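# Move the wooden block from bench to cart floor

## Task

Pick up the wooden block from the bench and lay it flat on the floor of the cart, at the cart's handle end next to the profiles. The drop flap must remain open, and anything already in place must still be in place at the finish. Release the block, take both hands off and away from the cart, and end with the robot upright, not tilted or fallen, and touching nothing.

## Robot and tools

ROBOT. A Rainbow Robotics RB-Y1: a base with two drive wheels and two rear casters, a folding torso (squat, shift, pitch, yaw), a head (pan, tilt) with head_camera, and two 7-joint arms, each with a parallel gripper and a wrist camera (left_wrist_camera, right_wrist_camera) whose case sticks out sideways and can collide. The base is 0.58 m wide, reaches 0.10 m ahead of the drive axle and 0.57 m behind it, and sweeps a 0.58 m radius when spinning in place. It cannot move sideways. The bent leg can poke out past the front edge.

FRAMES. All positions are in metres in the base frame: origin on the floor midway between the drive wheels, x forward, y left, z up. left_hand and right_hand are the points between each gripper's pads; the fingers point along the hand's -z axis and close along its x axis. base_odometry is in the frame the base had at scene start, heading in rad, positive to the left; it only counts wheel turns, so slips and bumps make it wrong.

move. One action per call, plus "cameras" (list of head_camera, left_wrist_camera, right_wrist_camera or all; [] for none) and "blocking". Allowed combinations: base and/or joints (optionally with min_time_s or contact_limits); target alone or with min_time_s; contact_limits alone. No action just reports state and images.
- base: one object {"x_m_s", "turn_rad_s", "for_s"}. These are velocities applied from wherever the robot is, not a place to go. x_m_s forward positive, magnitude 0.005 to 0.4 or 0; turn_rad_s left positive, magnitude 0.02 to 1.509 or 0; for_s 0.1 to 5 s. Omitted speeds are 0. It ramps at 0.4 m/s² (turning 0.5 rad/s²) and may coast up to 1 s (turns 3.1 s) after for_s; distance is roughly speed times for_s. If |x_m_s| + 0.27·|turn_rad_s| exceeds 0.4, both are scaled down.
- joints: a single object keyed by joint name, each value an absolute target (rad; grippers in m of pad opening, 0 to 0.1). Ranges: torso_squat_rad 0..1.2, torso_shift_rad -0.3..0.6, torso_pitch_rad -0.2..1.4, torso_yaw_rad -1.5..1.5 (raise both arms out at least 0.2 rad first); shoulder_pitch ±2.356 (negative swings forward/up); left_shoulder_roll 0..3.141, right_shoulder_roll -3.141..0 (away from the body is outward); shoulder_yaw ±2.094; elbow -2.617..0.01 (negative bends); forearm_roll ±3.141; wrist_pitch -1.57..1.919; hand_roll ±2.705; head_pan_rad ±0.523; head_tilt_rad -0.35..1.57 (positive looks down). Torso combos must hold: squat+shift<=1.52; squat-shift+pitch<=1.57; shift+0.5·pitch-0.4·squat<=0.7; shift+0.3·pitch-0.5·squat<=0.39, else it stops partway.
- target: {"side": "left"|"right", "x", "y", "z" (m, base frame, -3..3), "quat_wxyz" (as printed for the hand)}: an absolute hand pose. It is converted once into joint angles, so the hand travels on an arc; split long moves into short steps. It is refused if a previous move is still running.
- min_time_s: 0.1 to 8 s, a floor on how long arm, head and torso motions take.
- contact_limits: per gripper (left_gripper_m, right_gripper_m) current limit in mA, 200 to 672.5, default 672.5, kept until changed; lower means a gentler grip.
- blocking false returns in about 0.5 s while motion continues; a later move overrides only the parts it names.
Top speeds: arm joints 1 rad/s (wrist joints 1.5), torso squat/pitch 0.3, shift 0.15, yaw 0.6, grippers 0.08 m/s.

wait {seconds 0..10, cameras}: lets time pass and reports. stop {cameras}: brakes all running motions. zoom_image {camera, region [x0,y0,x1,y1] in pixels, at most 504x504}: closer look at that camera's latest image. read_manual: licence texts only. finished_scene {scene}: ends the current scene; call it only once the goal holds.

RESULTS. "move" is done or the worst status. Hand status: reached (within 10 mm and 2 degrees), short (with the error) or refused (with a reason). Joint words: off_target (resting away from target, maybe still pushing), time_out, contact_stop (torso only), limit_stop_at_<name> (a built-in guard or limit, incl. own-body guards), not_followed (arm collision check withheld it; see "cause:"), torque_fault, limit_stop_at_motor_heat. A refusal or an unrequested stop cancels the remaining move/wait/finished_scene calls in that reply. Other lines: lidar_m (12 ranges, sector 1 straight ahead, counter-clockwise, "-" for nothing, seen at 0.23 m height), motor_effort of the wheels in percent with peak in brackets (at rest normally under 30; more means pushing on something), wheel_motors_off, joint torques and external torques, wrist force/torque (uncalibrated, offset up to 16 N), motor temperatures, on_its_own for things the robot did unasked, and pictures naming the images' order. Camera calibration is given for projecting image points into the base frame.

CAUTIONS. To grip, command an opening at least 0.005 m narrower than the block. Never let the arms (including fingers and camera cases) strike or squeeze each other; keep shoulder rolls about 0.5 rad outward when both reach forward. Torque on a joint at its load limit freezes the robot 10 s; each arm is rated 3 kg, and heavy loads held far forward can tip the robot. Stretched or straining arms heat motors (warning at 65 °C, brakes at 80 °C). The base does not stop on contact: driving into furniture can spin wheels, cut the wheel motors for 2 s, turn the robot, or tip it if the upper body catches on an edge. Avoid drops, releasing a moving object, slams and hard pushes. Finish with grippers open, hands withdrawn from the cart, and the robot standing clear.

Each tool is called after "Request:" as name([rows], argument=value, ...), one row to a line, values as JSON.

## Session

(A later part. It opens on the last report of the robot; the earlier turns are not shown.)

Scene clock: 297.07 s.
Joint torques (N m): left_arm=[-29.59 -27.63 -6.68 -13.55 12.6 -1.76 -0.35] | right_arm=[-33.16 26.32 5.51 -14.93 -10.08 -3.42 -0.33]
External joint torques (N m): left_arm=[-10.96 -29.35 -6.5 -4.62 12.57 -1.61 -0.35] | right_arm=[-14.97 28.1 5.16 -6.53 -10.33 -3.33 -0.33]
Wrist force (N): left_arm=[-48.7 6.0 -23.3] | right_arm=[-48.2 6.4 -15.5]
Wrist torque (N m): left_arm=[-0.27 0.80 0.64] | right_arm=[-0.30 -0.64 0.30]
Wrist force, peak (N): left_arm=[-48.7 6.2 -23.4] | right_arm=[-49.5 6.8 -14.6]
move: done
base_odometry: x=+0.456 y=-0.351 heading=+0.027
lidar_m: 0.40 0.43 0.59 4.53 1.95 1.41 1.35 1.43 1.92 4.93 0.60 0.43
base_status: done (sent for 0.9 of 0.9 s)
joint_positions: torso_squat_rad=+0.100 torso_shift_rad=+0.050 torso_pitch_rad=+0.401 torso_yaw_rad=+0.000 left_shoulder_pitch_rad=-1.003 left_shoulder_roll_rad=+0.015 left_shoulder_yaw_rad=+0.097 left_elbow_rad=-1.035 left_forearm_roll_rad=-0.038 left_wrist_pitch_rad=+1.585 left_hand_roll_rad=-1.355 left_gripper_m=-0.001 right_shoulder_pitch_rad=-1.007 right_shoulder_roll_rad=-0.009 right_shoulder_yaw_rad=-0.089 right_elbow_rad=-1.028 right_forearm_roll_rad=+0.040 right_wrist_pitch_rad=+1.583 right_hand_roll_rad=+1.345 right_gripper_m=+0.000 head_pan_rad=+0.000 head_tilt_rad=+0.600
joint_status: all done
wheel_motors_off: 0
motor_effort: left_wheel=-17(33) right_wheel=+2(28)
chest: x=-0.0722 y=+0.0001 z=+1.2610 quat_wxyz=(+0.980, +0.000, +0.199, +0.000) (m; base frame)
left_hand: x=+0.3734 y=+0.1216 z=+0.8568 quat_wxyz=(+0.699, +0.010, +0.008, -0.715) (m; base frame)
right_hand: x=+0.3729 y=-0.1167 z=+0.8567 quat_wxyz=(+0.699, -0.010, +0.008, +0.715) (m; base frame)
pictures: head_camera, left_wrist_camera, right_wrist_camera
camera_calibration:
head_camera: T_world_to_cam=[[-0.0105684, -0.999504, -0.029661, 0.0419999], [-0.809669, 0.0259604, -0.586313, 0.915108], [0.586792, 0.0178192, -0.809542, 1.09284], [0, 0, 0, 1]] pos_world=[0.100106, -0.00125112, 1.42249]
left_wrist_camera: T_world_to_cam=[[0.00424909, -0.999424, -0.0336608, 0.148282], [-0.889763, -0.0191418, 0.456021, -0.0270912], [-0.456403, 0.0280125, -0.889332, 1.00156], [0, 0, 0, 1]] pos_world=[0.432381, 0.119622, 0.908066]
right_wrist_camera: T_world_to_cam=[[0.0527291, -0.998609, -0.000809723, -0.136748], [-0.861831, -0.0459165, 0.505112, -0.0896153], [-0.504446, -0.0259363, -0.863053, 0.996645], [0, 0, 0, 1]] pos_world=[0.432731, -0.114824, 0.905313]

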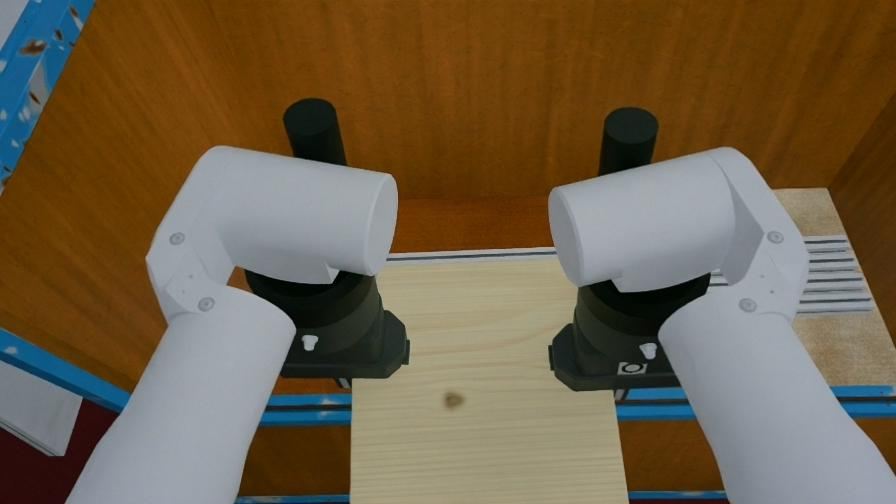

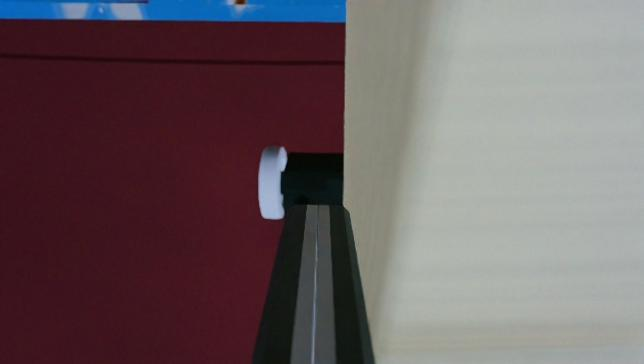

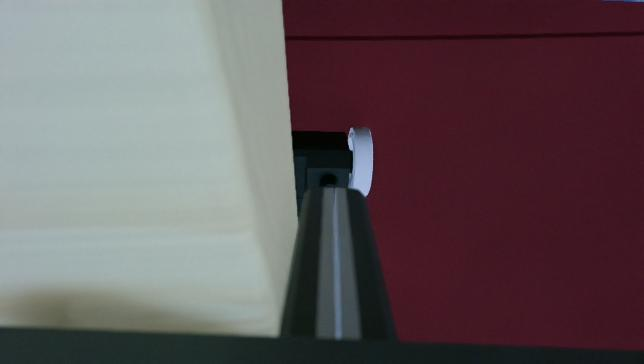

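Request:
move(base={"x_m_s": 0.1, "for_s": 1.9333}, cameras=[])

Request:
move(joints={"torso_squat_rad": 0.1, "torso_shift_rad": 0.2, "torso_pitch_rad": 0.6, "left_wrist_pitch_rad": 1.385, "right_wrist_pitch_rad": 1.385}, min_time_s=3)

Scene clock: 304.33 s.
Joint torques (N m): left_arm=[-29.92 -27.3 -6.33 -13.55 12.62 -1.88 -0.22] | right_arm=[-33.12 26.37 6.12 -15.17 -10.02 -3.26 -0.27]
External joint torques (N m): left_arm=[-11.29 -29.01 -6.15 -4.63 12.6 -1.73 -0.22] | right_arm=[-14.93 28.16 5.77 -6.77 -10.26 -3.17 -0.26]
Wrist force (N): left_arm=[-47.7 5.9 -23.1] | right_arm=[-48.9 6.6 -15.3]
Wrist torque (N m): left_arm=[-0.26 0.81 0.66] | right_arm=[-0.30 -0.73 0.32]
Wrist force, peak (N): left_arm=[-49.1 5.9 -23.5] | right_arm=[-49.3 7.3 -15.0]
move: done
base_odometry: x=+0.649 y=-0.346 heading=+0.027
lidar_m: 0.22 0.22 0.33 1.66 2.24 1.62 1.55 1.62 2.22 4.15 0.32 0.22
base_status: done (sent for 1.93 of 1.93 s)
joint_positions: torso_squat_rad=+0.100 torso_shift_rad=+0.050 torso_pitch_rad=+0.401 torso_yaw_rad=+0.000 left_shoulder_pitch_rad=-1.003 left_shoulder_roll_rad=+0.015 left_shoulder_yaw_rad=+0.097 left_elbow_rad=-1.035 left_forearm_roll_rad=-0.038 left_wrist_pitch_rad=+1.585 left_hand_roll_rad=-1.355 left_gripper_m=-0.001 right_shoulder_pitch_rad=-1.007 right_shoulder_roll_rad=-0.009 right_shoulder_yaw_rad=-0.089 right_elbow_rad=-1.028 right_forearm_roll_rad=+0.040 right_wrist_pitch_rad=+1.583 right_hand_roll_rad=+1.345 right_gripper_m=+0.000 head_pan_rad=+0.000 head_tilt_rad=+0.600
joint_status: not commanded
wheel_motors_off: 0
motor_effort: left_wheel=+2(35) right_wheel=-4(37)
chest: x=-0.0721 y=+0.0001 z=+1.2610 quat_wxyz=(+0.980, +0.000, +0.199, +0.000) (m; base frame)
left_hand: x=+0.3735 y=+0.1216 z=+0.8567 quat_wxyz=(+0.699, +0.010, +0.008, -0.715) (m; base frame)
right_hand: x=+0.3730 y=-0.1167 z=+0.8567 quat_wxyz=(+0.699, -0.010, +0.008, +0.715) (m; base frame)
pictures: none
No camera images: "cameras" was empty.

Scene clock: 316.83 s.
Joint torques (N m): left_arm=[-25.82 -22.98 -6.68 -13.06 9.93 -1.71 -0.43] | right_arm=[-25.4 20.16 3.17 -12.89 -7.15 -2.4 -0.17]
External joint torques (N m): left_arm=[-10.14 -23.57 -6.25 -4.54 9.85 -1.57 -0.43] | right_arm=[-10.16 20.83 2.63 -4.88 -7.33 -2.31 -0.17]
External joint torques when the fault began: left_arm=[-20.66 -56.24 -13.88 -7.3 24.71 -4.29 -0.48]
Wrist force (N): left_arm=[-35.9 5.9 -22.7] | right_arm=[-35.9 5.2 -12.9]
Wrist torque (N m): left_arm=[-0.36 1.08 0.46] | right_arm=[-0.33 -0.40 0.29]
Wrist force, peak (N): left_arm=[-93.7 11.0 -31.4] | right_arm=[-93.1 11.3 -5.8]
move: torque_fault
TORQUE FAULT: left_forearm_roll_rad reached its load limit. The robot stopped for 10 seconds, dropped its targets and accepts commands again. The stop added 9.1 s to the call.
base_odometry: x=+0.649 y=-0.346 heading=+0.027
lidar_m: 0.21 0.23 0.32 1.67 2.24 1.63 1.56 1.63 2.20 4.14 0.32 0.22
base_status: not commanded
joint_positions: torso_squat_rad=+0.100 torso_shift_rad=+0.192 torso_pitch_rad=+0.591 torso_yaw_rad=+0.000 left_shoulder_pitch_rad=-0.998 left_shoulder_roll_rad=+0.028 left_shoulder_yaw_rad=+0.100 left_elbow_rad=-1.033 left_forearm_roll_rad=-0.044 left_wrist_pitch_rad=+1.398 left_hand_roll_rad=-1.355 left_gripper_m=+0.000 right_shoulder_pitch_rad=-1.003 right_shoulder_roll_rad=-0.022 right_shoulder_yaw_rad=-0.092 right_elbow_rad=-1.027 right_forearm_roll_rad=+0.044 right_wrist_pitch_rad=+1.397 right_hand_roll_rad=+1.345 right_gripper_m=+0.000 head_pan_rad=+0.000 head_tilt_rad=+0.600
joint_status: left_wrist_pitch_rad torque_fault (moved -0.187 of -0.200); right_wrist_pitch_rad torque_fault (moved -0.185 of -0.198); the others done
wheel_motors_off: 0
on_its_own: left_shoulder_roll_rad is held at +0.022, not at your +0.008, since a torque_fault; left_forearm_roll_rad is held at -0.041, not at your -0.035, since a torque_fault; left_wrist_pitch_rad is held at +1.398, not at your +1.385, since a torque_fault; right_shoulder_roll_rad is held at -0.017, not at your -0.002, since a torque_fault; right_wrist_pitch_rad is held at +1.397, not at your +1.385, since a torque_fault
motor_effort: left_wheel=-2(16) right_wheel=+2(28)
chest: x=+0.0775 y=+0.0001 z=+1.2212 quat_wxyz=(+0.957, +0.000, +0.291, +0.000) (m; base frame)
left_hand: x=+0.4803 y=+0.1220 z=+0.7339 quat_wxyz=(+0.702, -0.004, +0.001, -0.712) (m; base frame)
right_hand: x=+0.4795 y=-0.1164 z=+0.7341 quat_wxyz=(+0.701, +0.005, +0.001, +0.713) (m; base frame)
pictures: head_camera, left_wrist_camera, right_wrist_camera
camera_calibration:
head_camera: T_world_to_cam=[[-0.0161077, -0.999503, -0.0270869, 0.039706], [-0.90572, 0.0260618, -0.423074, 0.821007], [0.423569, 0.0177185, -0.90569, 1.1028], [0, 0, 0, 1]] pos_world=[0.27713, -0.00125057, 1.34722]
left_wrist_camera: T_world_to_cam=[[0.0119318, -0.999912, -0.00576423, 0.119866], [-0.885028, -0.0132436, 0.465349, 0.114231], [-0.465385, -0.000450971, -0.885108, 0.945668], [0, 0, 0, 1]] pos_world=[0.539767, 0.121795, 0.784553]
right_wrist_camera: T_world_to_cam=[[0.0455362, -0.99847, -0.0313831, -0.116267], [-0.856214, -0.0551936, 0.513665, 0.0541229], [-0.514611, 0.00348027, -0.857417, 0.948724], [0, 0, 0, 1]] pos_world=[0.539859, -0.116404, 0.782002]

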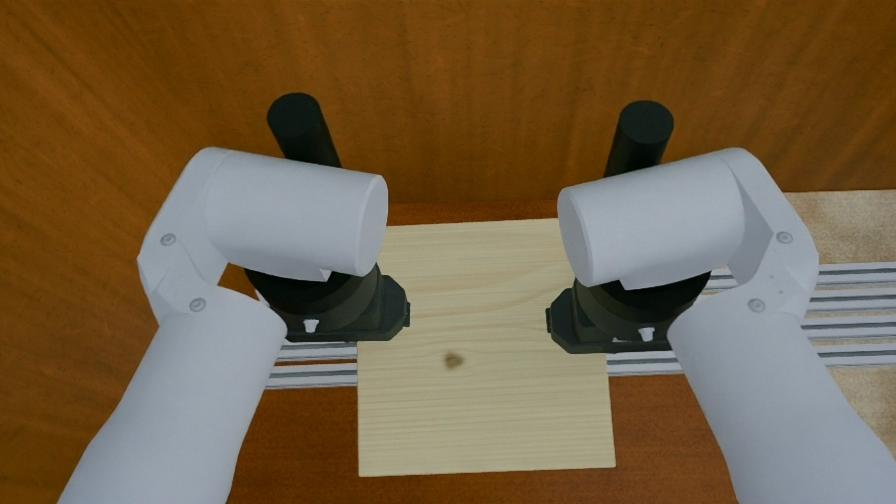

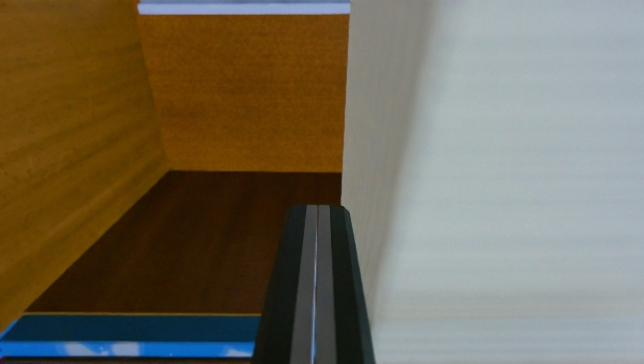

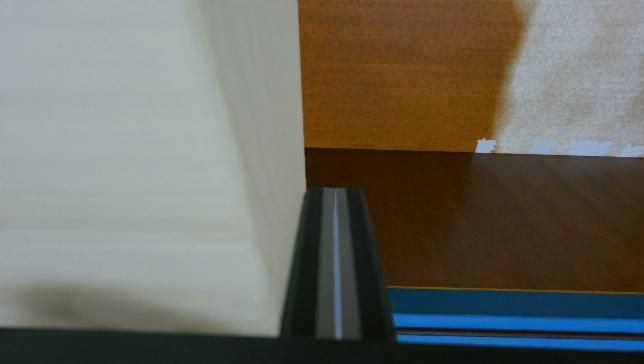

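Request:
move(base={"x_m_s": 0.06, "for_s": 0.7333}, cameras=[])

Request:
move(joints={"torso_squat_rad": 0.17, "torso_pitch_rad": 0.67, "left_shoulder_pitch_rad": -0.996, "left_shoulder_roll_rad": 0.0195, "left_shoulder_yaw_rad": 0.090, "left_elbow_rad": -1.044, "left_forearm_roll_rad": -0.065, "left_wrist_pitch_rad": 1.328, "left_hand_roll_rad": -1.341, "right_shoulder_pitch_rad": -1.0, "right_shoulder_roll_rad": -0.015, "right_shoulder_yaw_rad": -0.081, "right_elbow_rad": -1.039, "right_forearm_roll_rad": 0.062, "right_wrist_pitch_rad": 1.327, "right_hand_roll_rad": 1.333, "head_tilt_rad": 0.7}, min_time_s=3)

Scene clock: 338.30 s.
Joint torques (N m): left_arm=[-25.42 -22.46 -6.86 -12.68 9.9 -1.54 -0.31] | right_arm=[-25.98 20.57 3.29 -13.06 -7.21 -2.29 -0.27]
External joint torques (N m): left_arm=[-9.74 -23.05 -6.42 -4.16 9.82 -1.4 -0.31] | right_arm=[-10.75 21.24 2.75 -5.05 -7.39 -2.21 -0.27]
Wrist force (N): left_arm=[-35.8 4.8 -22.2] | right_arm=[-36.4 5.5 -12.4]
Wrist torque (N m): left_arm=[-0.28 1.11 0.42] | right_arm=[-0.42 -0.47 0.22]
Wrist force, peak (N): left_arm=[-36.3 6.3 -23.3] | right_arm=[-36.8 4.8 -13.2]
move: done
base_odometry: x=+0.693 y=-0.344 heading=+0.027
lidar_m: 0.16 0.18 0.25 1.65 2.29 1.66 1.60 1.66 2.27 0.74 0.26 0.18
base_status: done (sent for 0.73 of 0.73 s)
joint_positions: torso_squat_rad=+0.100 torso_shift_rad=+0.192 torso_pitch_rad=+0.591 torso_yaw_rad=+0.000 left_shoulder_pitch_rad=-0.998 left_shoulder_roll_rad=+0.028 left_shoulder_yaw_rad=+0.100 left_elbow_rad=-1.033 left_forearm_roll_rad=-0.044 left_wrist_pitch_rad=+1.398 left_hand_roll_rad=-1.355 left_gripper_m=+0.000 right_shoulder_pitch_rad=-1.002 right_shoulder_roll_rad=-0.022 right_shoulder_yaw_rad=-0.092 right_elbow_rad=-1.027 right_forearm_roll_rad=+0.044 right_wrist_pitch_rad=+1.398 right_hand_roll_rad=+1.345 right_gripper_m=+0.000 head_pan_rad=+0.000 head_tilt_rad=+0.600
joint_status: not commanded
wheel_motors_off: 0
on_its_own: left_shoulder_roll_rad is held at +0.022, not at your +0.008, since a torque_fault; left_forearm_roll_rad is held at -0.041, not at your -0.035, since a torque_fault; left_wrist_pitch_rad is held at +1.398, not at your +1.385, since a torque_fault; right_shoulder_roll_rad is held at -0.017, not at your -0.002, since a torque_fault; right_wrist_pitch_rad is held at +1.397, not at your +1.385, since a torque_fault
motor_effort: left_wheel=-3(21) right_wheel=+4(26)
chest: x=+0.0775 y=+0.0001 z=+1.2212 quat_wxyz=(+0.957, +0.000, +0.291, +0.000) (m; base frame)
left_hand: x=+0.4804 y=+0.1219 z=+0.7340 quat_wxyz=(+0.702, -0.003, +0.001, -0.712) (m; base frame)
right_hand: x=+0.4794 y=-0.1165 z=+0.7340 quat_wxyz=(+0.701, +0.005, +0.001, +0.713) (m; base frame)
pictures: none
No camera images: "cameras" was empty.

Scene clock: 341.60 s.
Joint torques (N m): left_arm=[-22.83 -25.92 -9.43 -12.95 9.22 -2.23 -0.21] | right_arm=[-25.11 26.95 7.53 -14.32 -7.68 -2.6 -0.33]
External joint torques (N m): left_arm=[-8.61 -25.83 -8.84 -4.67 9.15 -2.09 -0.21] | right_arm=[-11.35 26.98 6.89 -6.54 -7.86 -2.52 -0.33]
Wrist force (N): left_arm=[-38.8 4.9 -19.9] | right_arm=[-40.3 4.3 -14.7]
Wrist torque (N m): left_arm=[-0.44 0.44 0.53] | right_arm=[-0.44 -0.66 -0.05]
Wrist force, peak (N): left_arm=[-41.2 5.4 -22.6] | right_arm=[-41.3 5.0 -13.5]
move: done
base_odometry: x=+0.693 y=-0.344 heading=+0.027
lidar_m: 0.17 0.18 0.26 1.66 2.29 1.66 1.59 1.69 2.27 0.72 0.25 0.17
base_status: not commanded
joint_positions: torso_squat_rad=+0.170 torso_shift_rad=+0.192 torso_pitch_rad=+0.671 torso_yaw_rad=+0.000 left_shoulder_pitch_rad=-0.994 left_shoulder_roll_rad=+0.026 left_shoulder_yaw_rad=+0.092 left_elbow_rad=-1.043 left_forearm_roll_rad=-0.067 left_wrist_pitch_rad=+1.328 left_hand_roll_rad=-1.341 left_gripper_m=+0.000 right_shoulder_pitch_rad=-0.997 right_shoulder_roll_rad=-0.022 right_shoulder_yaw_rad=-0.083 right_elbow_rad=-1.037 right_forearm_roll_rad=+0.064 right_wrist_pitch_rad=+1.328 right_hand_roll_rad=+1.333 right_gripper_m=+0.000 head_pan_rad=+0.000 head_tilt_rad=+0.700
joint_status: all done
wheel_motors_off: 0
motor_effort: left_wheel=-3(4) right_wheel=+5(5)
chest: x=+0.0962 y=+0.0001 z=+1.2001 quat_wxyz=(+0.944, +0.000, +0.329, +0.000) (m; base frame)
left_hand: x=+0.4760 y=+0.1213 z=+0.6824 quat_wxyz=(+0.703, -0.002, +0.004, -0.711) (m; base frame)
right_hand: x=+0.4750 y=-0.1160 z=+0.6824 quat_wxyz=(+0.702, +0.004, +0.003, +0.712) (m; base frame)
pictures: head_camera, left_wrist_camera, right_wrist_camera
camera_calibration:
head_camera: T_world_to_cam=[[-0.0206967, -0.999503, -0.023766, 0.035965], [-0.966825, 0.0260622, -0.254108, 0.622844], [0.254601, 0.0177184, -0.966884, 1.18324], [0, 0, 0, 1]] pos_world=[0.301673, -0.00125057, 1.30318]
left_wrist_camera: T_world_to_cam=[[0.0143916, -0.999832, -0.0113099, 0.121558], [-0.884636, -0.018004, 0.465935, 0.134359], [-0.46606, 0.00329961, -0.884747, 0.897642], [0, 0, 0, 1]] pos_world=[0.535465, 0.120995, 0.732959]
right_wrist_camera: T_world_to_cam=[[0.0437045, -0.998647, -0.0281776, -0.118586], [-0.855695, -0.0519757, 0.514864, 0.0761441], [-0.515632, 0.00160957, -0.856809, 0.902018], [0, 0, 0, 1]] pos_world=[0.535448, -0.11592, 0.730312]

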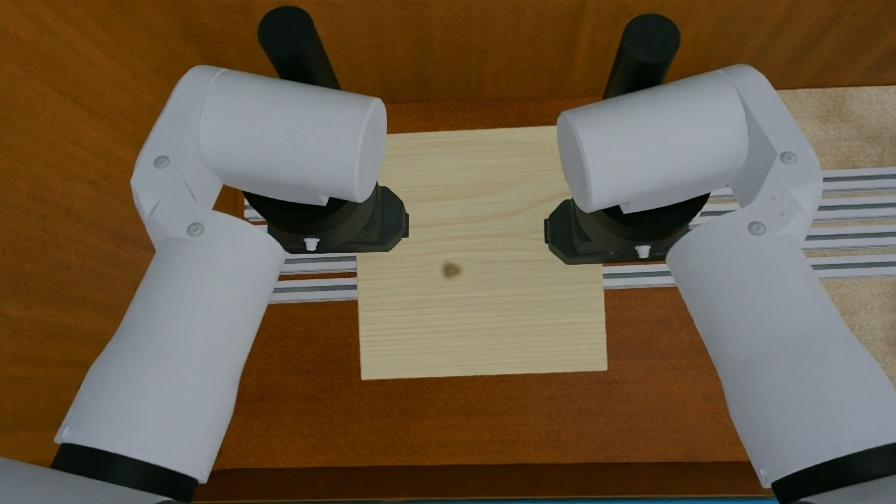

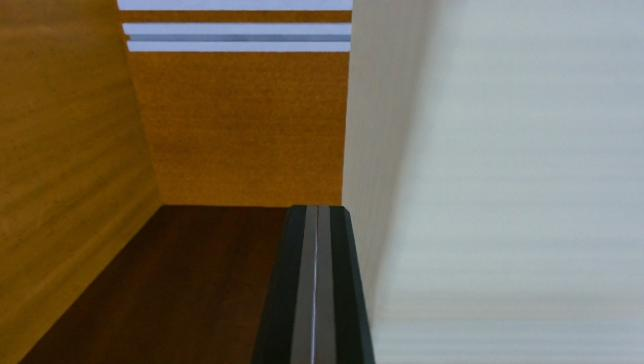

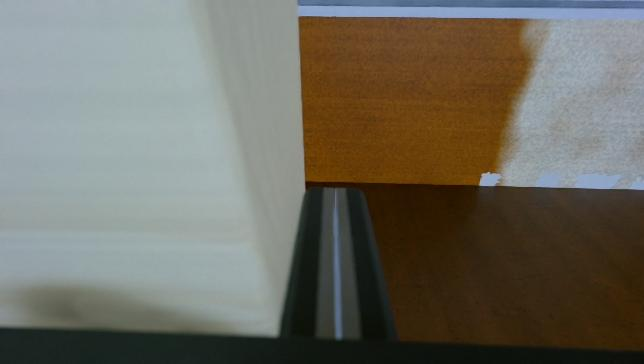

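Request:
move(joints={"torso_squat_rad": 0.25, "torso_pitch_rad": 0.757, "left_shoulder_pitch_rad": -0.984, "left_shoulder_roll_rad": 0.018, "left_shoulder_yaw_rad": 0.082, "left_elbow_rad": -1.053, "left_forearm_roll_rad": -0.094, "left_wrist_pitch_rad": 1.243, "left_hand_roll_rad": -1.325, "right_shoulder_pitch_rad": -0.988, "right_shoulder_roll_rad": -0.013, "right_shoulder_yaw_rad": -0.072, "right_elbow_rad": -1.049, "right_forearm_roll_rad": 0.092, "right_wrist_pitch_rad": 1.243, "right_hand_roll_rad": 1.318}, min_time_s=3, cameras=["head_camera"])

Scene clock: 353.87 s.
Joint torques (N m): left_arm=[-20.08 -23.34 -9.52 -12.04 7.25 -2.35 -0.22] | right_arm=[-22.09 25.64 8.08 -13.48 -6.4 -2.1 0.15]
External joint torques (N m): left_arm=[-7.69 -22.51 -8.77 -4.1 7.19 -2.22 -0.22] | right_arm=[-10.14 24.94 7.3 -6.03 -6.59 -2.02 0.15]
Wrist force (N): left_arm=[-34.6 4.0 -19.2] | right_arm=[-35.6 3.1 -17.6]
Wrist torque (N m): left_arm=[-0.48 -0.12 0.51] | right_arm=[-0.36 -0.66 -0.43]
Wrist force, peak (N): left_arm=[-39.7 5.3 -21.5] | right_arm=[-40.5 3.9 -15.0]
move: done
base_odometry: x=+0.693 y=-0.344 heading=+0.027
lidar_m: 0.16 0.18 0.25 1.64 2.30 1.66 1.60 1.68 2.27 0.72 0.26 0.17
base_status: not commanded
joint_positions: torso_squat_rad=+0.250 torso_shift_rad=+0.192 torso_pitch_rad=+0.758 torso_yaw_rad=+0.000 left_shoulder_pitch_rad=-0.982 left_shoulder_roll_rad=+0.023 left_shoulder_yaw_rad=+0.084 left_elbow_rad=-1.052 left_forearm_roll_rad=-0.096 left_wrist_pitch_rad=+1.243 left_hand_roll_rad=-1.325 left_gripper_m=+0.000 right_shoulder_pitch_rad=-0.985 right_shoulder_roll_rad=-0.019 right_shoulder_yaw_rad=-0.074 right_elbow_rad=-1.048 right_forearm_roll_rad=+0.094 right_wrist_pitch_rad=+1.244 right_hand_roll_rad=+1.318 right_gripper_m=+0.000 head_pan_rad=+0.000 head_tilt_rad=+0.700
joint_status: all done
wheel_motors_off: 0
motor_effort: left_wheel=-2(4) right_wheel=+3(6)
chest: x=+0.1143 y=+0.0001 z=+1.1710 quat_wxyz=(+0.929, +0.000, +0.370, +0.000) (m; base frame)
left_hand: x=+0.4643 y=+0.1216 z=+0.6200 quat_wxyz=(+0.704, +0.000, +0.005, -0.710) (m; base frame)
right_hand: x=+0.4634 y=-0.1160 z=+0.6203 quat_wxyz=(+0.702, +0.002, +0.005, +0.712) (m; base frame)
pictures: head_camera
camera_calibration:
head_camera: T_world_to_cam=[[-0.0226819, -0.999503, -0.0218764, 0.0336623], [-0.985247, 0.0260605, -0.169142, 0.535547], [0.169628, 0.0177172, -0.985349, 1.18187], [0, 0, 0, 1]] pos_world=[0.327932, -0.00125057, 1.25588]

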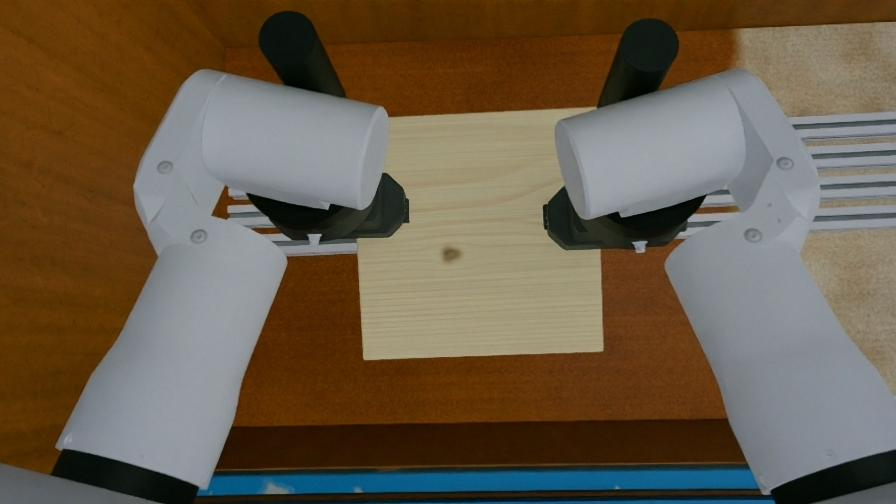

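Request:
move(joints={"torso_squat_rad": 0.4, "torso_pitch_rad": 0.915, "left_shoulder_pitch_rad": -0.962, "left_shoulder_roll_rad": 0.012, "left_shoulder_yaw_rad": 0.065, "left_elbow_rad": -1.071, "left_forearm_roll_rad": -0.149, "left_wrist_pitch_rad": 1.084, "left_hand_roll_rad": -1.294, "right_shoulder_pitch_rad": -0.964, "right_shoulder_roll_rad": -0.008, "right_shoulder_yaw_rad": -0.052, "right_elbow_rad": -1.069, "right_forearm_roll_rad": 0.148, "right_wrist_pitch_rad": 1.084, "right_hand_roll_rad": 1.291}, min_time_s=4)

Scene clock: 361.13 s.
Joint torques (N m): left_arm=[-17.33 -28.46 -12.87 -11.11 8.27 -2.91 -0.11] | right_arm=[-19.96 31.97 11.51 -13.76 -7.2 -3.35 0.06]
External joint torques (N m): left_arm=[-8.5 -26.31 -11.8 -3.93 8.23 -2.77 -0.11] | right_arm=[-11.59 29.96 10.47 -7.01 -7.38 -3.26 0.06]
Wrist force (N): left_arm=[-40.8 3.8 -18.4] | right_arm=[-41.2 3.3 -18.6]
Wrist torque (N m): left_arm=[-0.28 0.00 0.40] | right_arm=[-0.03 -0.23 -0.52]
Wrist force, peak (N): left_arm=[-41.8 3.4 -21.0] | right_arm=[-41.4 3.6 -19.1]
move: done
base_odometry: x=+0.693 y=-0.344 heading=+0.027
lidar_m: 0.17 0.18 0.25 1.64 2.30 1.67 1.59 1.68 2.26 0.72 0.25 0.17
base_status: not commanded
joint_positions: torso_squat_rad=+0.400 torso_shift_rad=+0.192 torso_pitch_rad=+0.916 torso_yaw_rad=+0.000 left_shoulder_pitch_rad=-0.960 left_shoulder_roll_rad=+0.018 left_shoulder_yaw_rad=+0.068 left_elbow_rad=-1.070 left_forearm_roll_rad=-0.151 left_wrist_pitch_rad=+1.085 left_hand_roll_rad=-1.294 left_gripper_m=+0.000 right_shoulder_pitch_rad=-0.961 right_shoulder_roll_rad=-0.015 right_shoulder_yaw_rad=-0.055 right_elbow_rad=-1.067 right_forearm_roll_rad=+0.150 right_wrist_pitch_rad=+1.085 right_hand_roll_rad=+1.291 right_gripper_m=+0.000 head_pan_rad=+0.000 head_tilt_rad=+0.700
joint_status: all done
wheel_motors_off: 0
motor_effort: left_wheel=-3(3) right_wheel=+3(5)
chest: x=+0.1406 y=+0.0001 z=+1.1019 quat_wxyz=(+0.897, +0.000, +0.442, +0.000) (m; base frame)
left_hand: x=+0.4301 y=+0.1203 z=+0.4985 quat_wxyz=(+0.703, +0.004, +0.005, -0.711) (m; base frame)
right_hand: x=+0.4289 y=-0.1149 z=+0.4988 quat_wxyz=(+0.699, -0.002, +0.004, +0.715) (m; base frame)
pictures: head_camera, left_wrist_camera, right_wrist_camera
camera_calibration:
head_camera: T_world_to_cam=[[-0.0259378, -0.999501, -0.0180353, 0.0289928], [-0.999586, 0.0261565, -0.0119959, 0.378586], [0.0124617, 0.0177167, -0.999765, 1.14729], [0, 0, 0, 1]] pos_world=[0.364885, -0.00125028, 1.15208]
left_wrist_camera: T_world_to_cam=[[0.0150132, -0.999661, -0.0212515, 0.123792], [-0.887559, -0.023111, 0.460114, 0.184202], [-0.460449, 0.0119541, -0.887606, 0.711558], [0, 0, 0, 1]] pos_world=[0.489268, 0.119501, 0.54946]
right_wrist_camera: T_world_to_cam=[[0.0508968, -0.998549, -0.0176, -0.128949], [-0.859024, -0.0527603, 0.509208, 0.135442], [-0.509398, -0.0107982, -0.860463, 0.718672], [0, 0, 0, 1]] pos_world=[0.489001, -0.113856, 0.547153]

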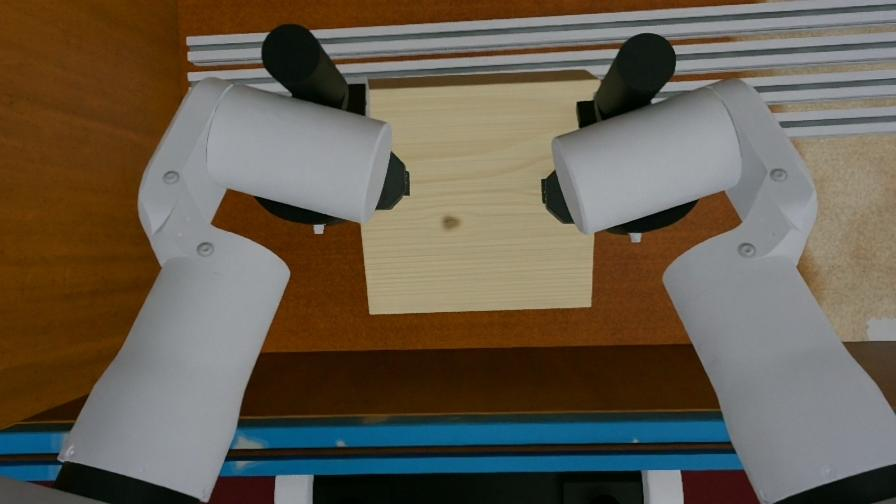

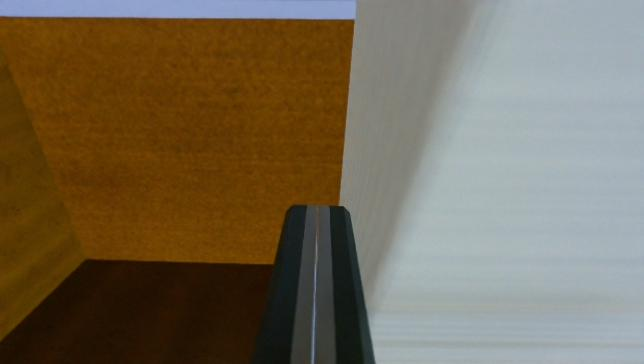

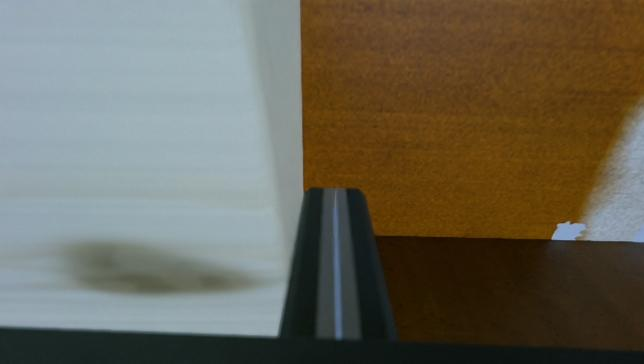

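Request:
move(base={"x_m_s": -0.05, "for_s": 0.1667}, cameras=[])

Request:
move(joints={"torso_squat_rad": 0.48, "torso_pitch_rad": 1.07, "left_shoulder_pitch_rad": -0.94, "left_shoulder_roll_rad": 0.01, "left_shoulder_yaw_rad": 0.055, "left_elbow_rad": -1.088, "left_forearm_roll_rad": -0.203, "left_wrist_pitch_rad": 0.929, "left_hand_roll_rad": -1.264, "right_shoulder_pitch_rad": -0.94, "right_shoulder_roll_rad": -0.004, "right_shoulder_yaw_rad": -0.038, "right_elbow_rad": -1.088, "right_forearm_roll_rad": 0.203, "right_wrist_pitch_rad": 0.929, "right_hand_roll_rad": 1.264}, min_time_s=4)

Scene clock: 370.33 s.
Joint torques (N m): left_arm=[-18.16 -27.82 -12.67 -10.43 8.33 -2.64 -0.02] | right_arm=[-21.14 31.02 11.35 -13.09 -7.39 -3.25 0.17]
External joint torques (N m): left_arm=[-9.33 -25.67 -11.59 -3.25 8.29 -2.5 -0.02] | right_arm=[-12.77 29 10.3 -6.35 -7.58 -3.16 0.17]
Wrist force (N): left_arm=[-41.1 4.1 -19.0] | right_arm=[-41.7 3.9 -18.9]
Wrist torque (N m): left_arm=[-0.33 0.05 0.50] | right_arm=[-0.07 -0.31 -0.52]
Wrist force, peak (N): left_arm=[-41.9 5.4 -18.7] | right_arm=[-42.1 3.3 -18.8]
move: done
base_odometry: x=+0.685 y=-0.345 heading=+0.027
lidar_m: 0.17 0.19 0.26 1.64 2.30 1.66 1.58 1.68 2.26 0.76 0.26 0.19
base_status: done (sent for 0.17 of 0.17 s)
joint_positions: torso_squat_rad=+0.400 torso_shift_rad=+0.192 torso_pitch_rad=+0.916 torso_yaw_rad=+0.000 left_shoulder_pitch_rad=-0.960 left_shoulder_roll_rad=+0.018 left_shoulder_yaw_rad=+0.068 left_elbow_rad=-1.070 left_forearm_roll_rad=-0.151 left_wrist_pitch_rad=+1.085 left_hand_roll_rad=-1.294 left_gripper_m=+0.000 right_shoulder_pitch_rad=-0.961 right_shoulder_roll_rad=-0.015 right_shoulder_yaw_rad=-0.055 right_elbow_rad=-1.067 right_forearm_roll_rad=+0.150 right_wrist_pitch_rad=+1.085 right_hand_roll_rad=+1.291 right_gripper_m=+0.000 head_pan_rad=+0.000 head_tilt_rad=+0.700
joint_status: not commanded
wheel_motors_off: 0
motor_effort: left_wheel=-2(27) right_wheel=+2(21)
chest: x=+0.1406 y=+0.0001 z=+1.1019 quat_wxyz=(+0.897, +0.000, +0.442, +0.000) (m; base frame)
left_hand: x=+0.4300 y=+0.1203 z=+0.4984 quat_wxyz=(+0.703, +0.004, +0.005, -0.711) (m; base frame)
right_hand: x=+0.4287 y=-0.1149 z=+0.4987 quat_wxyz=(+0.699, -0.002, +0.004, +0.715) (m; base frame)
pictures: none
No camera images: "cameras" was empty.

Scene clock: 374.63 s.
Joint torques (N m): left_arm=[-14.04 -31.94 -16.47 -9.34 8.23 -3.37 -0.03] | right_arm=[-17.38 36.42 14.26 -13.07 -7.24 -4.32 0.2]
External joint torques (N m): left_arm=[-8.94 -28.73 -15.11 -3.1 8.19 -3.22 -0.03] | right_arm=[-12.74 33.29 12.96 -7.2 -7.4 -4.22 0.2]
Wrist force (N): left_arm=[-46.1 4.0 -18.0] | right_arm=[-46.5 5.1 -19.5]
Wrist torque (N m): left_arm=[-0.15 -0.21 0.37] | right_arm=[0.01 -0.32 -0.57]
Wrist force, peak (N): left_arm=[-50.1 3.9 -18.9] | right_arm=[-49.8 4.6 -19.8]
move: done
base_odometry: x=+0.685 y=-0.345 heading=+0.027
lidar_m: 0.17 0.19 0.26 1.65 2.30 1.67 1.58 1.65 2.25 0.79 0.26 0.19
base_status: not commanded
joint_positions: torso_squat_rad=+0.480 torso_shift_rad=+0.192 torso_pitch_rad=+1.071 torso_yaw_rad=+0.000 left_shoulder_pitch_rad=-0.938 left_shoulder_roll_rad=+0.017 left_shoulder_yaw_rad=+0.059 left_elbow_rad=-1.087 left_forearm_roll_rad=-0.205 left_wrist_pitch_rad=+0.930 left_hand_roll_rad=-1.264 left_gripper_m=-0.001 right_shoulder_pitch_rad=-0.937 right_shoulder_roll_rad=-0.012 right_shoulder_yaw_rad=-0.042 right_elbow_rad=-1.086 right_forearm_roll_rad=+0.205 right_wrist_pitch_rad=+0.930 right_hand_roll_rad=+1.264 right_gripper_m=+0.000 head_pan_rad=+0.000 head_tilt_rad=+0.700
joint_status: all done
wheel_motors_off: 0
motor_effort: left_wheel=-2(3) right_wheel=+3(4)
chest: x=+0.1621 y=+0.0001 z=+1.0384 quat_wxyz=(+0.860, +0.000, +0.510, +0.000) (m; base frame)
left_hand: x=+0.3850 y=+0.1205 z=+0.3944 quat_wxyz=(+0.702, +0.004, +0.003, -0.712) (m; base frame)
right_hand: x=+0.3827 y=-0.1128 z=+0.3950 quat_wxyz=(+0.696, -0.001, +0.001, +0.718) (m; base frame)
pictures: head_camera, left_wrist_camera, right_wrist_camera
camera_calibration:
head_camera: T_world_to_cam=[[-0.0284165, -0.999501, -0.0138188, 0.0244325], [-0.989476, 0.0261639, 0.142313, 0.237501], [-0.14188, 0.0177175, -0.989725, 1.09816], [0, 0, 0, 1]] pos_world=[0.391503, -0.00125026, 1.05342]
left_wrist_camera: T_world_to_cam=[[0.0117767, -0.999752, -0.0188942, 0.122764], [-0.889068, -0.0191168, 0.457376, 0.193223], [-0.457624, 0.0114118, -0.889073, 0.597938], [0, 0, 0, 1]] pos_world=[0.443973, 0.119604, 0.445554]
right_wrist_camera: T_world_to_cam=[[0.0599873, -0.99792, -0.0235919, -0.127476], [-0.859889, -0.063664, 0.506495, 0.148869], [-0.506944, -0.0100969, -0.86192, 0.60556], [0, 0, 0, 1]] pos_world=[0.442642, -0.11162, 0.443536]

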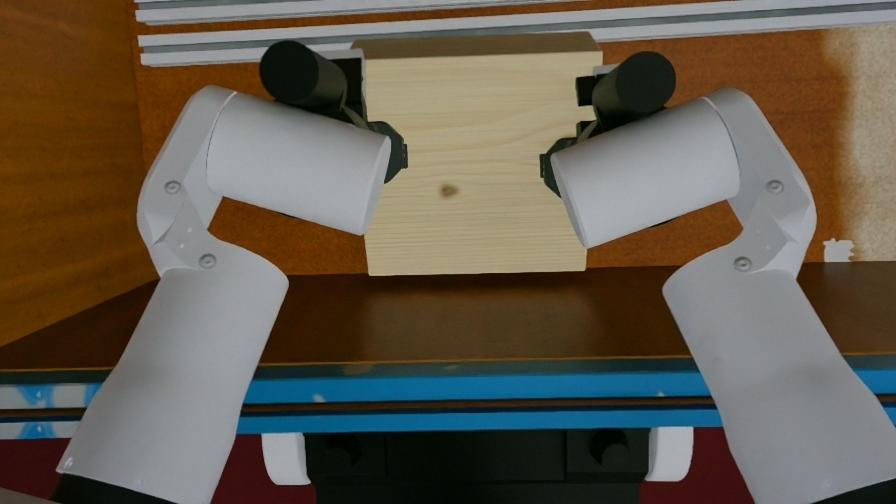

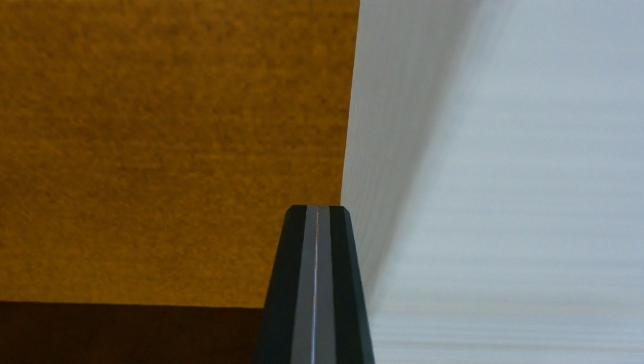

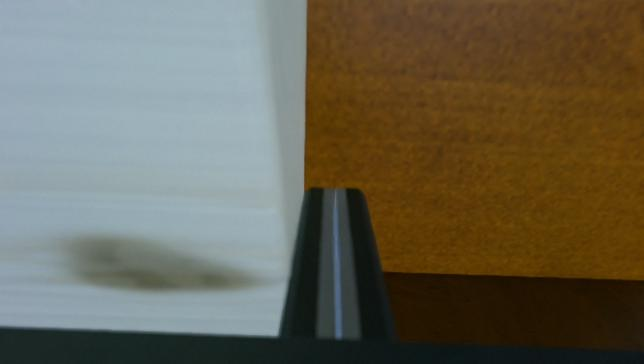

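Request:
move(base={"x_m_s": 0.05, "for_s": 0.1}, cameras=[])

Request:
move(joints={"torso_squat_rad": 0.51}, min_time_s=2, cameras=["head_camera"])

Scene clock: 379.60 s.
Joint torques (N m): left_arm=[-14.66 -31.49 -16.47 -8.81 8.45 -3.08 -0.05] | right_arm=[-18.19 36.07 14.36 -12.28 -7.39 -4.09 0.18]
External joint torques (N m): left_arm=[-9.57 -28.28 -15.12 -2.56 8.41 -2.93 -0.05] | right_arm=[-13.55 32.93 13.06 -6.41 -7.55 -4 0.18]
Wrist force (N): left_arm=[-46.6 3.8 -18.0] | right_arm=[-46.4 4.0 -20.0]
Wrist torque (N m): left_arm=[-0.18 -0.19 0.37] | right_arm=[0.12 -0.25 -0.59]
Wrist force, peak (N): left_arm=[-47.3 6.7 -18.7] | right_arm=[-47.6 4.8 -19.5]
move: done
base_odometry: x=+0.689 y=-0.345 heading=+0.027
lidar_m: 0.17 0.17 0.25 1.66 2.28 1.67 1.59 1.67 2.26 0.74 0.27 0.18
base_status: done (sent for 0.1 of 0.1 s)
joint_positions: torso_squat_rad=+0.480 torso_shift_rad=+0.192 torso_pitch_rad=+1.071 torso_yaw_rad=+0.000 left_shoulder_pitch_rad=-0.938 left_shoulder_roll_rad=+0.017 left_shoulder_yaw_rad=+0.059 left_elbow_rad=-1.087 left_forearm_roll_rad=-0.205 left_wrist_pitch_rad=+0.930 left_hand_roll_rad=-1.264 left_gripper_m=-0.001 right_shoulder_pitch_rad=-0.937 right_shoulder_roll_rad=-0.012 right_shoulder_yaw_rad=-0.042 right_elbow_rad=-1.086 right_forearm_roll_rad=+0.205 right_wrist_pitch_rad=+0.930 right_hand_roll_rad=+1.264 right_gripper_m=+0.000 head_pan_rad=+0.000 head_tilt_rad=+0.700
joint_status: not commanded
wheel_motors_off: 0
motor_effort: left_wheel=-3(26) right_wheel=+3(25)
chest: x=+0.1622 y=+0.0001 z=+1.0383 quat_wxyz=(+0.860, +0.000, +0.510, +0.000) (m; base frame)
left_hand: x=+0.3849 y=+0.1204 z=+0.3943 quat_wxyz=(+0.702, +0.004, +0.003, -0.712) (m; base frame)
right_hand: x=+0.3826 y=-0.1128 z=+0.3950 quat_wxyz=(+0.696, -0.001, +0.001, +0.718) (m; base frame)
pictures: none
No camera images: "cameras" was empty.

Scene clock: 381.87 s.
Joint torques (N m): left_arm=[-14.46 -31.76 -16.57 -8.06 8.51 -3.09 -0.03] | right_arm=[-18.29 35.9 14.96 -11.6 -7.68 -3.96 0.12]
External joint torques (N m): left_arm=[-9.36 -28.55 -15.22 -1.81 8.46 -2.94 -0.03] | right_arm=[-13.64 32.76 13.66 -5.73 -7.84 -3.86 0.12]
Wrist force (N): left_arm=[-47.3 5.4 -16.8] | right_arm=[-47.5 3.6 -14.8]
Wrist torque (N m): left_arm=[-0.51 -0.11 0.46] | right_arm=[0.05 -0.33 -0.65]
Wrist force, peak (N): left_arm=[-48.2 5.5 -16.8] | right_arm=[-47.1 4.7 -19.7]
move: done
base_odometry: x=+0.689 y=-0.345 heading=+0.027
lidar_m: 0.17 0.18 0.25 1.66 2.31 1.65 1.59 1.68 2.26 0.74 0.26 0.18
base_status: not commanded
joint_positions: torso_squat_rad=+0.510 torso_shift_rad=+0.192 torso_pitch_rad=+1.070 torso_yaw_rad=+0.000 left_shoulder_pitch_rad=-0.938 left_shoulder_roll_rad=+0.017 left_shoulder_yaw_rad=+0.059 left_elbow_rad=-1.088 left_forearm_roll_rad=-0.205 left_wrist_pitch_rad=+0.930 left_hand_roll_rad=-1.264 left_gripper_m=-0.001 right_shoulder_pitch_rad=-0.937 right_shoulder_roll_rad=-0.012 right_shoulder_yaw_rad=-0.042 right_elbow_rad=-1.087 right_forearm_roll_rad=+0.205 right_wrist_pitch_rad=+0.930 right_hand_roll_rad=+1.264 right_gripper_m=+0.000 head_pan_rad=+0.000 head_tilt_rad=+0.700
joint_status: all done
wheel_motors_off: 0
motor_effort: left_wheel=-3(5) right_wheel=+2(6)
chest: x=+0.1602 y=+0.0001 z=+1.0287 quat_wxyz=(+0.860, +0.000, +0.510, +0.000) (m; base frame)
left_hand: x=+0.3833 y=+0.1204 z=+0.3848 quat_wxyz=(+0.702, +0.004, +0.003, -0.712) (m; base frame)
right_hand: x=+0.3809 y=-0.1128 z=+0.3854 quat_wxyz=(+0.696, -0.001, +0.001, +0.718) (m; base frame)
pictures: head_camera
camera_calibration:
head_camera: T_world_to_cam=[[-0.0284087, -0.999501, -0.0138233, 0.0242433], [-0.989506, 0.0261593, 0.142102, 0.237134], [-0.141669, 0.0177152, -0.989756, 1.08823], [0, 0, 0, 1]] pos_world=[0.389503, -0.00125027, 1.04372]

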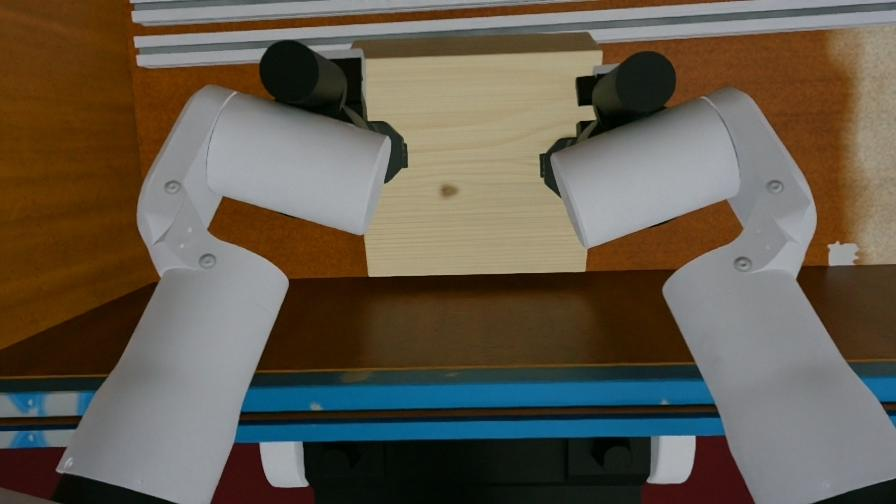

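Request:
move(joints={"torso_squat_rad": 0.54}, min_time_s=2, cameras=["head_camera"])

Scene clock: 385.50 s.
Joint torques (N m): left_arm=[-14.21 -31.56 -16.42 -8.03 8.49 -3.13 -0.11] | right_arm=[-17.97 36.02 14.77 -11 -7.67 -3.99 0.14]
External joint torques (N m): left_arm=[-9.1 -28.35 -15.06 -1.78 8.45 -2.98 -0.11] | right_arm=[-13.32 32.89 13.47 -5.13 -7.84 -3.89 0.14]
Wrist force (N): left_arm=[-47.3 5.2 -17.2] | right_arm=[-47.6 2.8 -12.3]
Wrist torque (N m): left_arm=[-0.54 -0.10 0.46] | right_arm=[0.06 -0.32 -0.59]
Wrist force, peak (N): left_arm=[-47.9 4.1 -18.5] | right_arm=[-48.7 3.3 -12.9]
move: done
base_odometry: x=+0.689 y=-0.345 heading=+0.027
lidar_m: 0.15 0.18 0.25 1.66 2.30 1.65 1.59 1.67 2.27 0.76 0.25 0.18
base_status: not commanded
joint_positions: torso_squat_rad=+0.540 torso_shift_rad=+0.192 torso_pitch_rad=+1.070 torso_yaw_rad=+0.000 left_shoulder_pitch_rad=-0.938 left_shoulder_roll_rad=+0.017 left_shoulder_yaw_rad=+0.059 left_elbow_rad=-1.088 left_forearm_roll_rad=-0.205 left_wrist_pitch_rad=+0.930 left_hand_roll_rad=-1.264 left_gripper_m=-0.001 right_shoulder_pitch_rad=-0.937 right_shoulder_roll_rad=-0.012 right_shoulder_yaw_rad=-0.042 right_elbow_rad=-1.087 right_forearm_roll_rad=+0.205 right_wrist_pitch_rad=+0.930 right_hand_roll_rad=+1.264 right_gripper_m=+0.000 head_pan_rad=+0.000 head_tilt_rad=+0.700
joint_status: all done
wheel_motors_off: 0
motor_effort: left_wheel=-4(4) right_wheel=+2(5)
chest: x=+0.1581 y=+0.0001 z=+1.0183 quat_wxyz=(+0.860, +0.000, +0.510, +0.000) (m; base frame)
left_hand: x=+0.3813 y=+0.1204 z=+0.3745 quat_wxyz=(+0.702, +0.004, +0.003, -0.712) (m; base frame)
right_hand: x=+0.3789 y=-0.1128 z=+0.3751 quat_wxyz=(+0.696, -0.001, +0.001, +0.718) (m; base frame)
pictures: head_camera
camera_calibration:
head_camera: T_world_to_cam=[[-0.0284087, -0.999501, -0.0138233, 0.0240441], [-0.989506, 0.0261593, 0.142102, 0.236619], [-0.141669, 0.0177152, -0.989756, 1.07775], [0, 0, 0, 1]] pos_world=[0.387503, -0.00125027, 1.03342]

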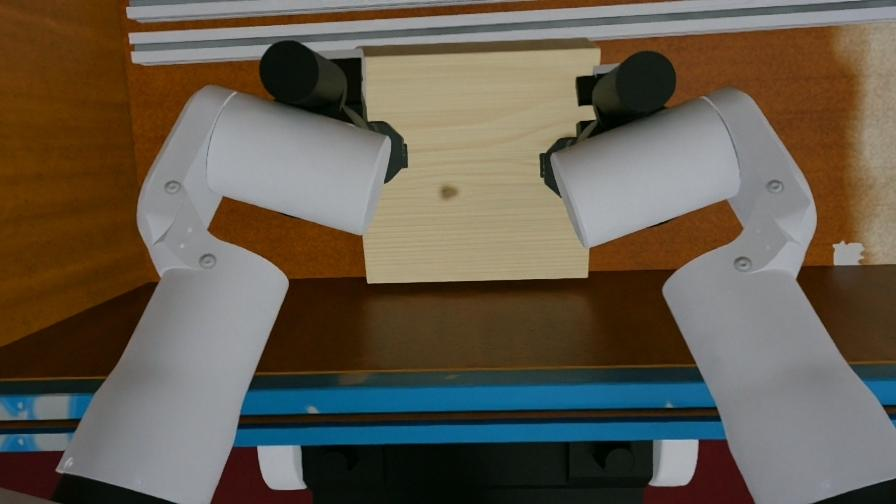

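Request:
move(base={"x_m_s": 0.05, "for_s": 0.1}, cameras=[])

Request:
move(joints={"torso_squat_rad": 0.57}, min_time_s=2)

Scene clock: 388.10 s.
Joint torques (N m): left_arm=[-14.41 -32.26 -16.77 -8.3 8.46 -3 -0.16] | right_arm=[-18.37 35.82 14.71 -11.33 -7.67 -4.17 0.15]
External joint torques (N m): left_arm=[-9.31 -29.05 -15.42 -2.05 8.42 -2.85 -0.16] | right_arm=[-13.73 32.68 13.41 -5.46 -7.84 -4.07 0.15]
Wrist force (N): left_arm=[-47.6 4.3 -18.1] | right_arm=[-47.4 4.0 -13.6]
Wrist torque (N m): left_arm=[-0.39 -0.13 0.46] | right_arm=[0.04 -0.32 -0.58]
Wrist force, peak (N): left_arm=[-47.6 4.6 -19.8] | right_arm=[-47.3 5.3 -16.3]
move: done
base_odometry: x=+0.693 y=-0.344 heading=+0.026
lidar_m: 0.16 0.18 0.24 1.65 2.30 1.67 1.59 1.67 2.28 0.73 0.27 0.18
base_status: done (sent for 0.1 of 0.1 s)
joint_positions: torso_squat_rad=+0.540 torso_shift_rad=+0.192 torso_pitch_rad=+1.071 torso_yaw_rad=+0.000 left_shoulder_pitch_rad=-0.938 left_shoulder_roll_rad=+0.017 left_shoulder_yaw_rad=+0.059 left_elbow_rad=-1.087 left_forearm_roll_rad=-0.205 left_wrist_pitch_rad=+0.930 left_hand_roll_rad=-1.264 left_gripper_m=-0.001 right_shoulder_pitch_rad=-0.937 right_shoulder_roll_rad=-0.012 right_shoulder_yaw_rad=-0.041 right_elbow_rad=-1.087 right_forearm_roll_rad=+0.205 right_wrist_pitch_rad=+0.930 right_hand_roll_rad=+1.264 right_gripper_m=+0.000 head_pan_rad=+0.000 head_tilt_rad=+0.700
joint_status: not commanded
wheel_motors_off: 0
motor_effort: left_wheel=-3(25) right_wheel=+3(26)
chest: x=+0.1582 y=+0.0001 z=+1.0183 quat_wxyz=(+0.860, +0.000, +0.510, +0.000) (m; base frame)
left_hand: x=+0.3811 y=+0.1205 z=+0.3743 quat_wxyz=(+0.702, +0.004, +0.003, -0.712) (m; base frame)
right_hand: x=+0.3788 y=-0.1128 z=+0.3750 quat_wxyz=(+0.696, -0.001, +0.001, +0.718) (m; base frame)
pictures: none
No camera images: "cameras" was empty.

Scene clock: 390.37 s.
Joint torques (N m): left_arm=[-14.58 -31.94 -16.5 -8.47 8.64 -3.09 -0.15] | right_arm=[-18.17 35.6 14.56 -10.53 -7.61 -3.96 0.13]
External joint torques (N m): left_arm=[-9.47 -28.74 -15.15 -2.22 8.6 -2.94 -0.16] | right_arm=[-13.52 32.46 13.26 -4.65 -7.78 -3.86 0.13]
Wrist force (N): left_arm=[-46.3 5.2 -18.2] | right_arm=[-47.7 2.9 -11.0]
Wrist torque (N m): left_arm=[-0.58 0.17 0.49] | right_arm=[-0.02 -0.37 -0.56]
Wrist force, peak (N): left_arm=[-47.6 4.2 -18.9] | right_arm=[-48.0 3.3 -13.0]
move: done
base_odometry: x=+0.693 y=-0.344 heading=+0.026
lidar_m: 0.17 0.17 0.26 1.64 2.30 1.66 1.60 1.68 2.28 0.73 0.25 0.18
base_status: not commanded
joint_positions: torso_squat_rad=+0.570 torso_shift_rad=+0.192 torso_pitch_rad=+1.070 torso_yaw_rad=+0.000 left_shoulder_pitch_rad=-0.938 left_shoulder_roll_rad=+0.017 left_shoulder_yaw_rad=+0.059 left_elbow_rad=-1.087 left_forearm_roll_rad=-0.205 left_wrist_pitch_rad=+0.930 left_hand_roll_rad=-1.264 left_gripper_m=-0.001 right_shoulder_pitch_rad=-0.937 right_shoulder_roll_rad=-0.012 right_shoulder_yaw_rad=-0.041 right_elbow_rad=-1.087 right_forearm_roll_rad=+0.205 right_wrist_pitch_rad=+0.930 right_hand_roll_rad=+1.264 right_gripper_m=+0.000 head_pan_rad=+0.000 head_tilt_rad=+0.700
joint_status: all done
wheel_motors_off: 0
motor_effort: left_wheel=-3(4) right_wheel=+2(5)
chest: x=+0.1560 y=+0.0001 z=+1.0075 quat_wxyz=(+0.860, +0.000, +0.510, +0.000) (m; base frame)
left_hand: x=+0.3791 y=+0.1205 z=+0.3636 quat_wxyz=(+0.702, +0.004, +0.003, -0.712) (m; base frame)
right_hand: x=+0.3769 y=-0.1127 z=+0.3643 quat_wxyz=(+0.696, -0.001, +0.000, +0.718) (m; base frame)
pictures: head_camera, left_wrist_camera, right_wrist_camera
camera_calibration:
head_camera: T_world_to_cam=[[-0.0284087, -0.999501, -0.0138233, 0.0238337], [-0.989506, 0.0261593, 0.142102, 0.23609], [-0.141669, 0.0177152, -0.989756, 1.06666], [0, 0, 0, 1]] pos_world=[0.385403, -0.00125027, 1.02252]
left_wrist_camera: T_world_to_cam=[[0.0119217, -0.999751, -0.018848, 0.122168], [-0.88927, -0.0192195, 0.456979, 0.202331], [-0.457227, 0.011313, -0.889278, 0.567777], [0, 0, 0, 1]] pos_world=[0.438073, 0.119603, 0.414753]
right_wrist_camera: T_world_to_cam=[[0.0599047, -0.997922, -0.0237153, -0.127666], [-0.860304, -0.0636635, 0.505791, 0.159912], [-0.50625, -0.00989688, -0.86233, 0.57605], [0, 0, 0, 1]] pos_world=[0.436846, -0.111519, 0.412836]

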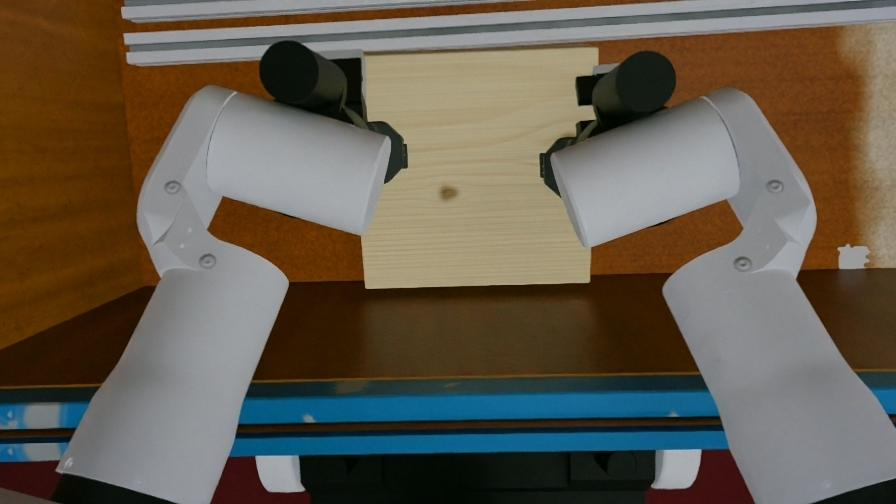

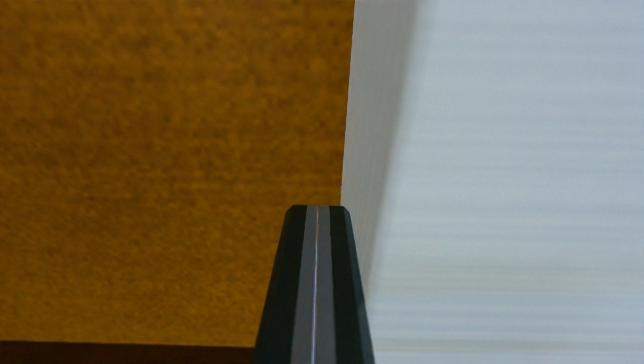

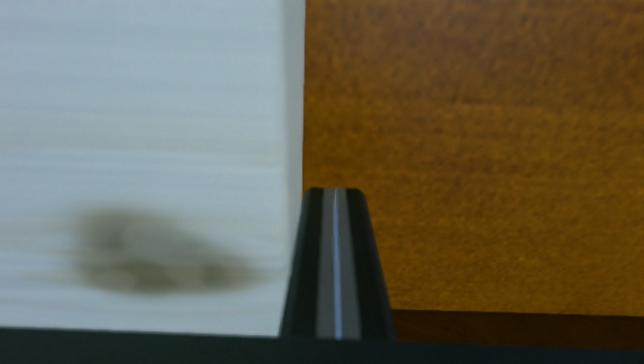

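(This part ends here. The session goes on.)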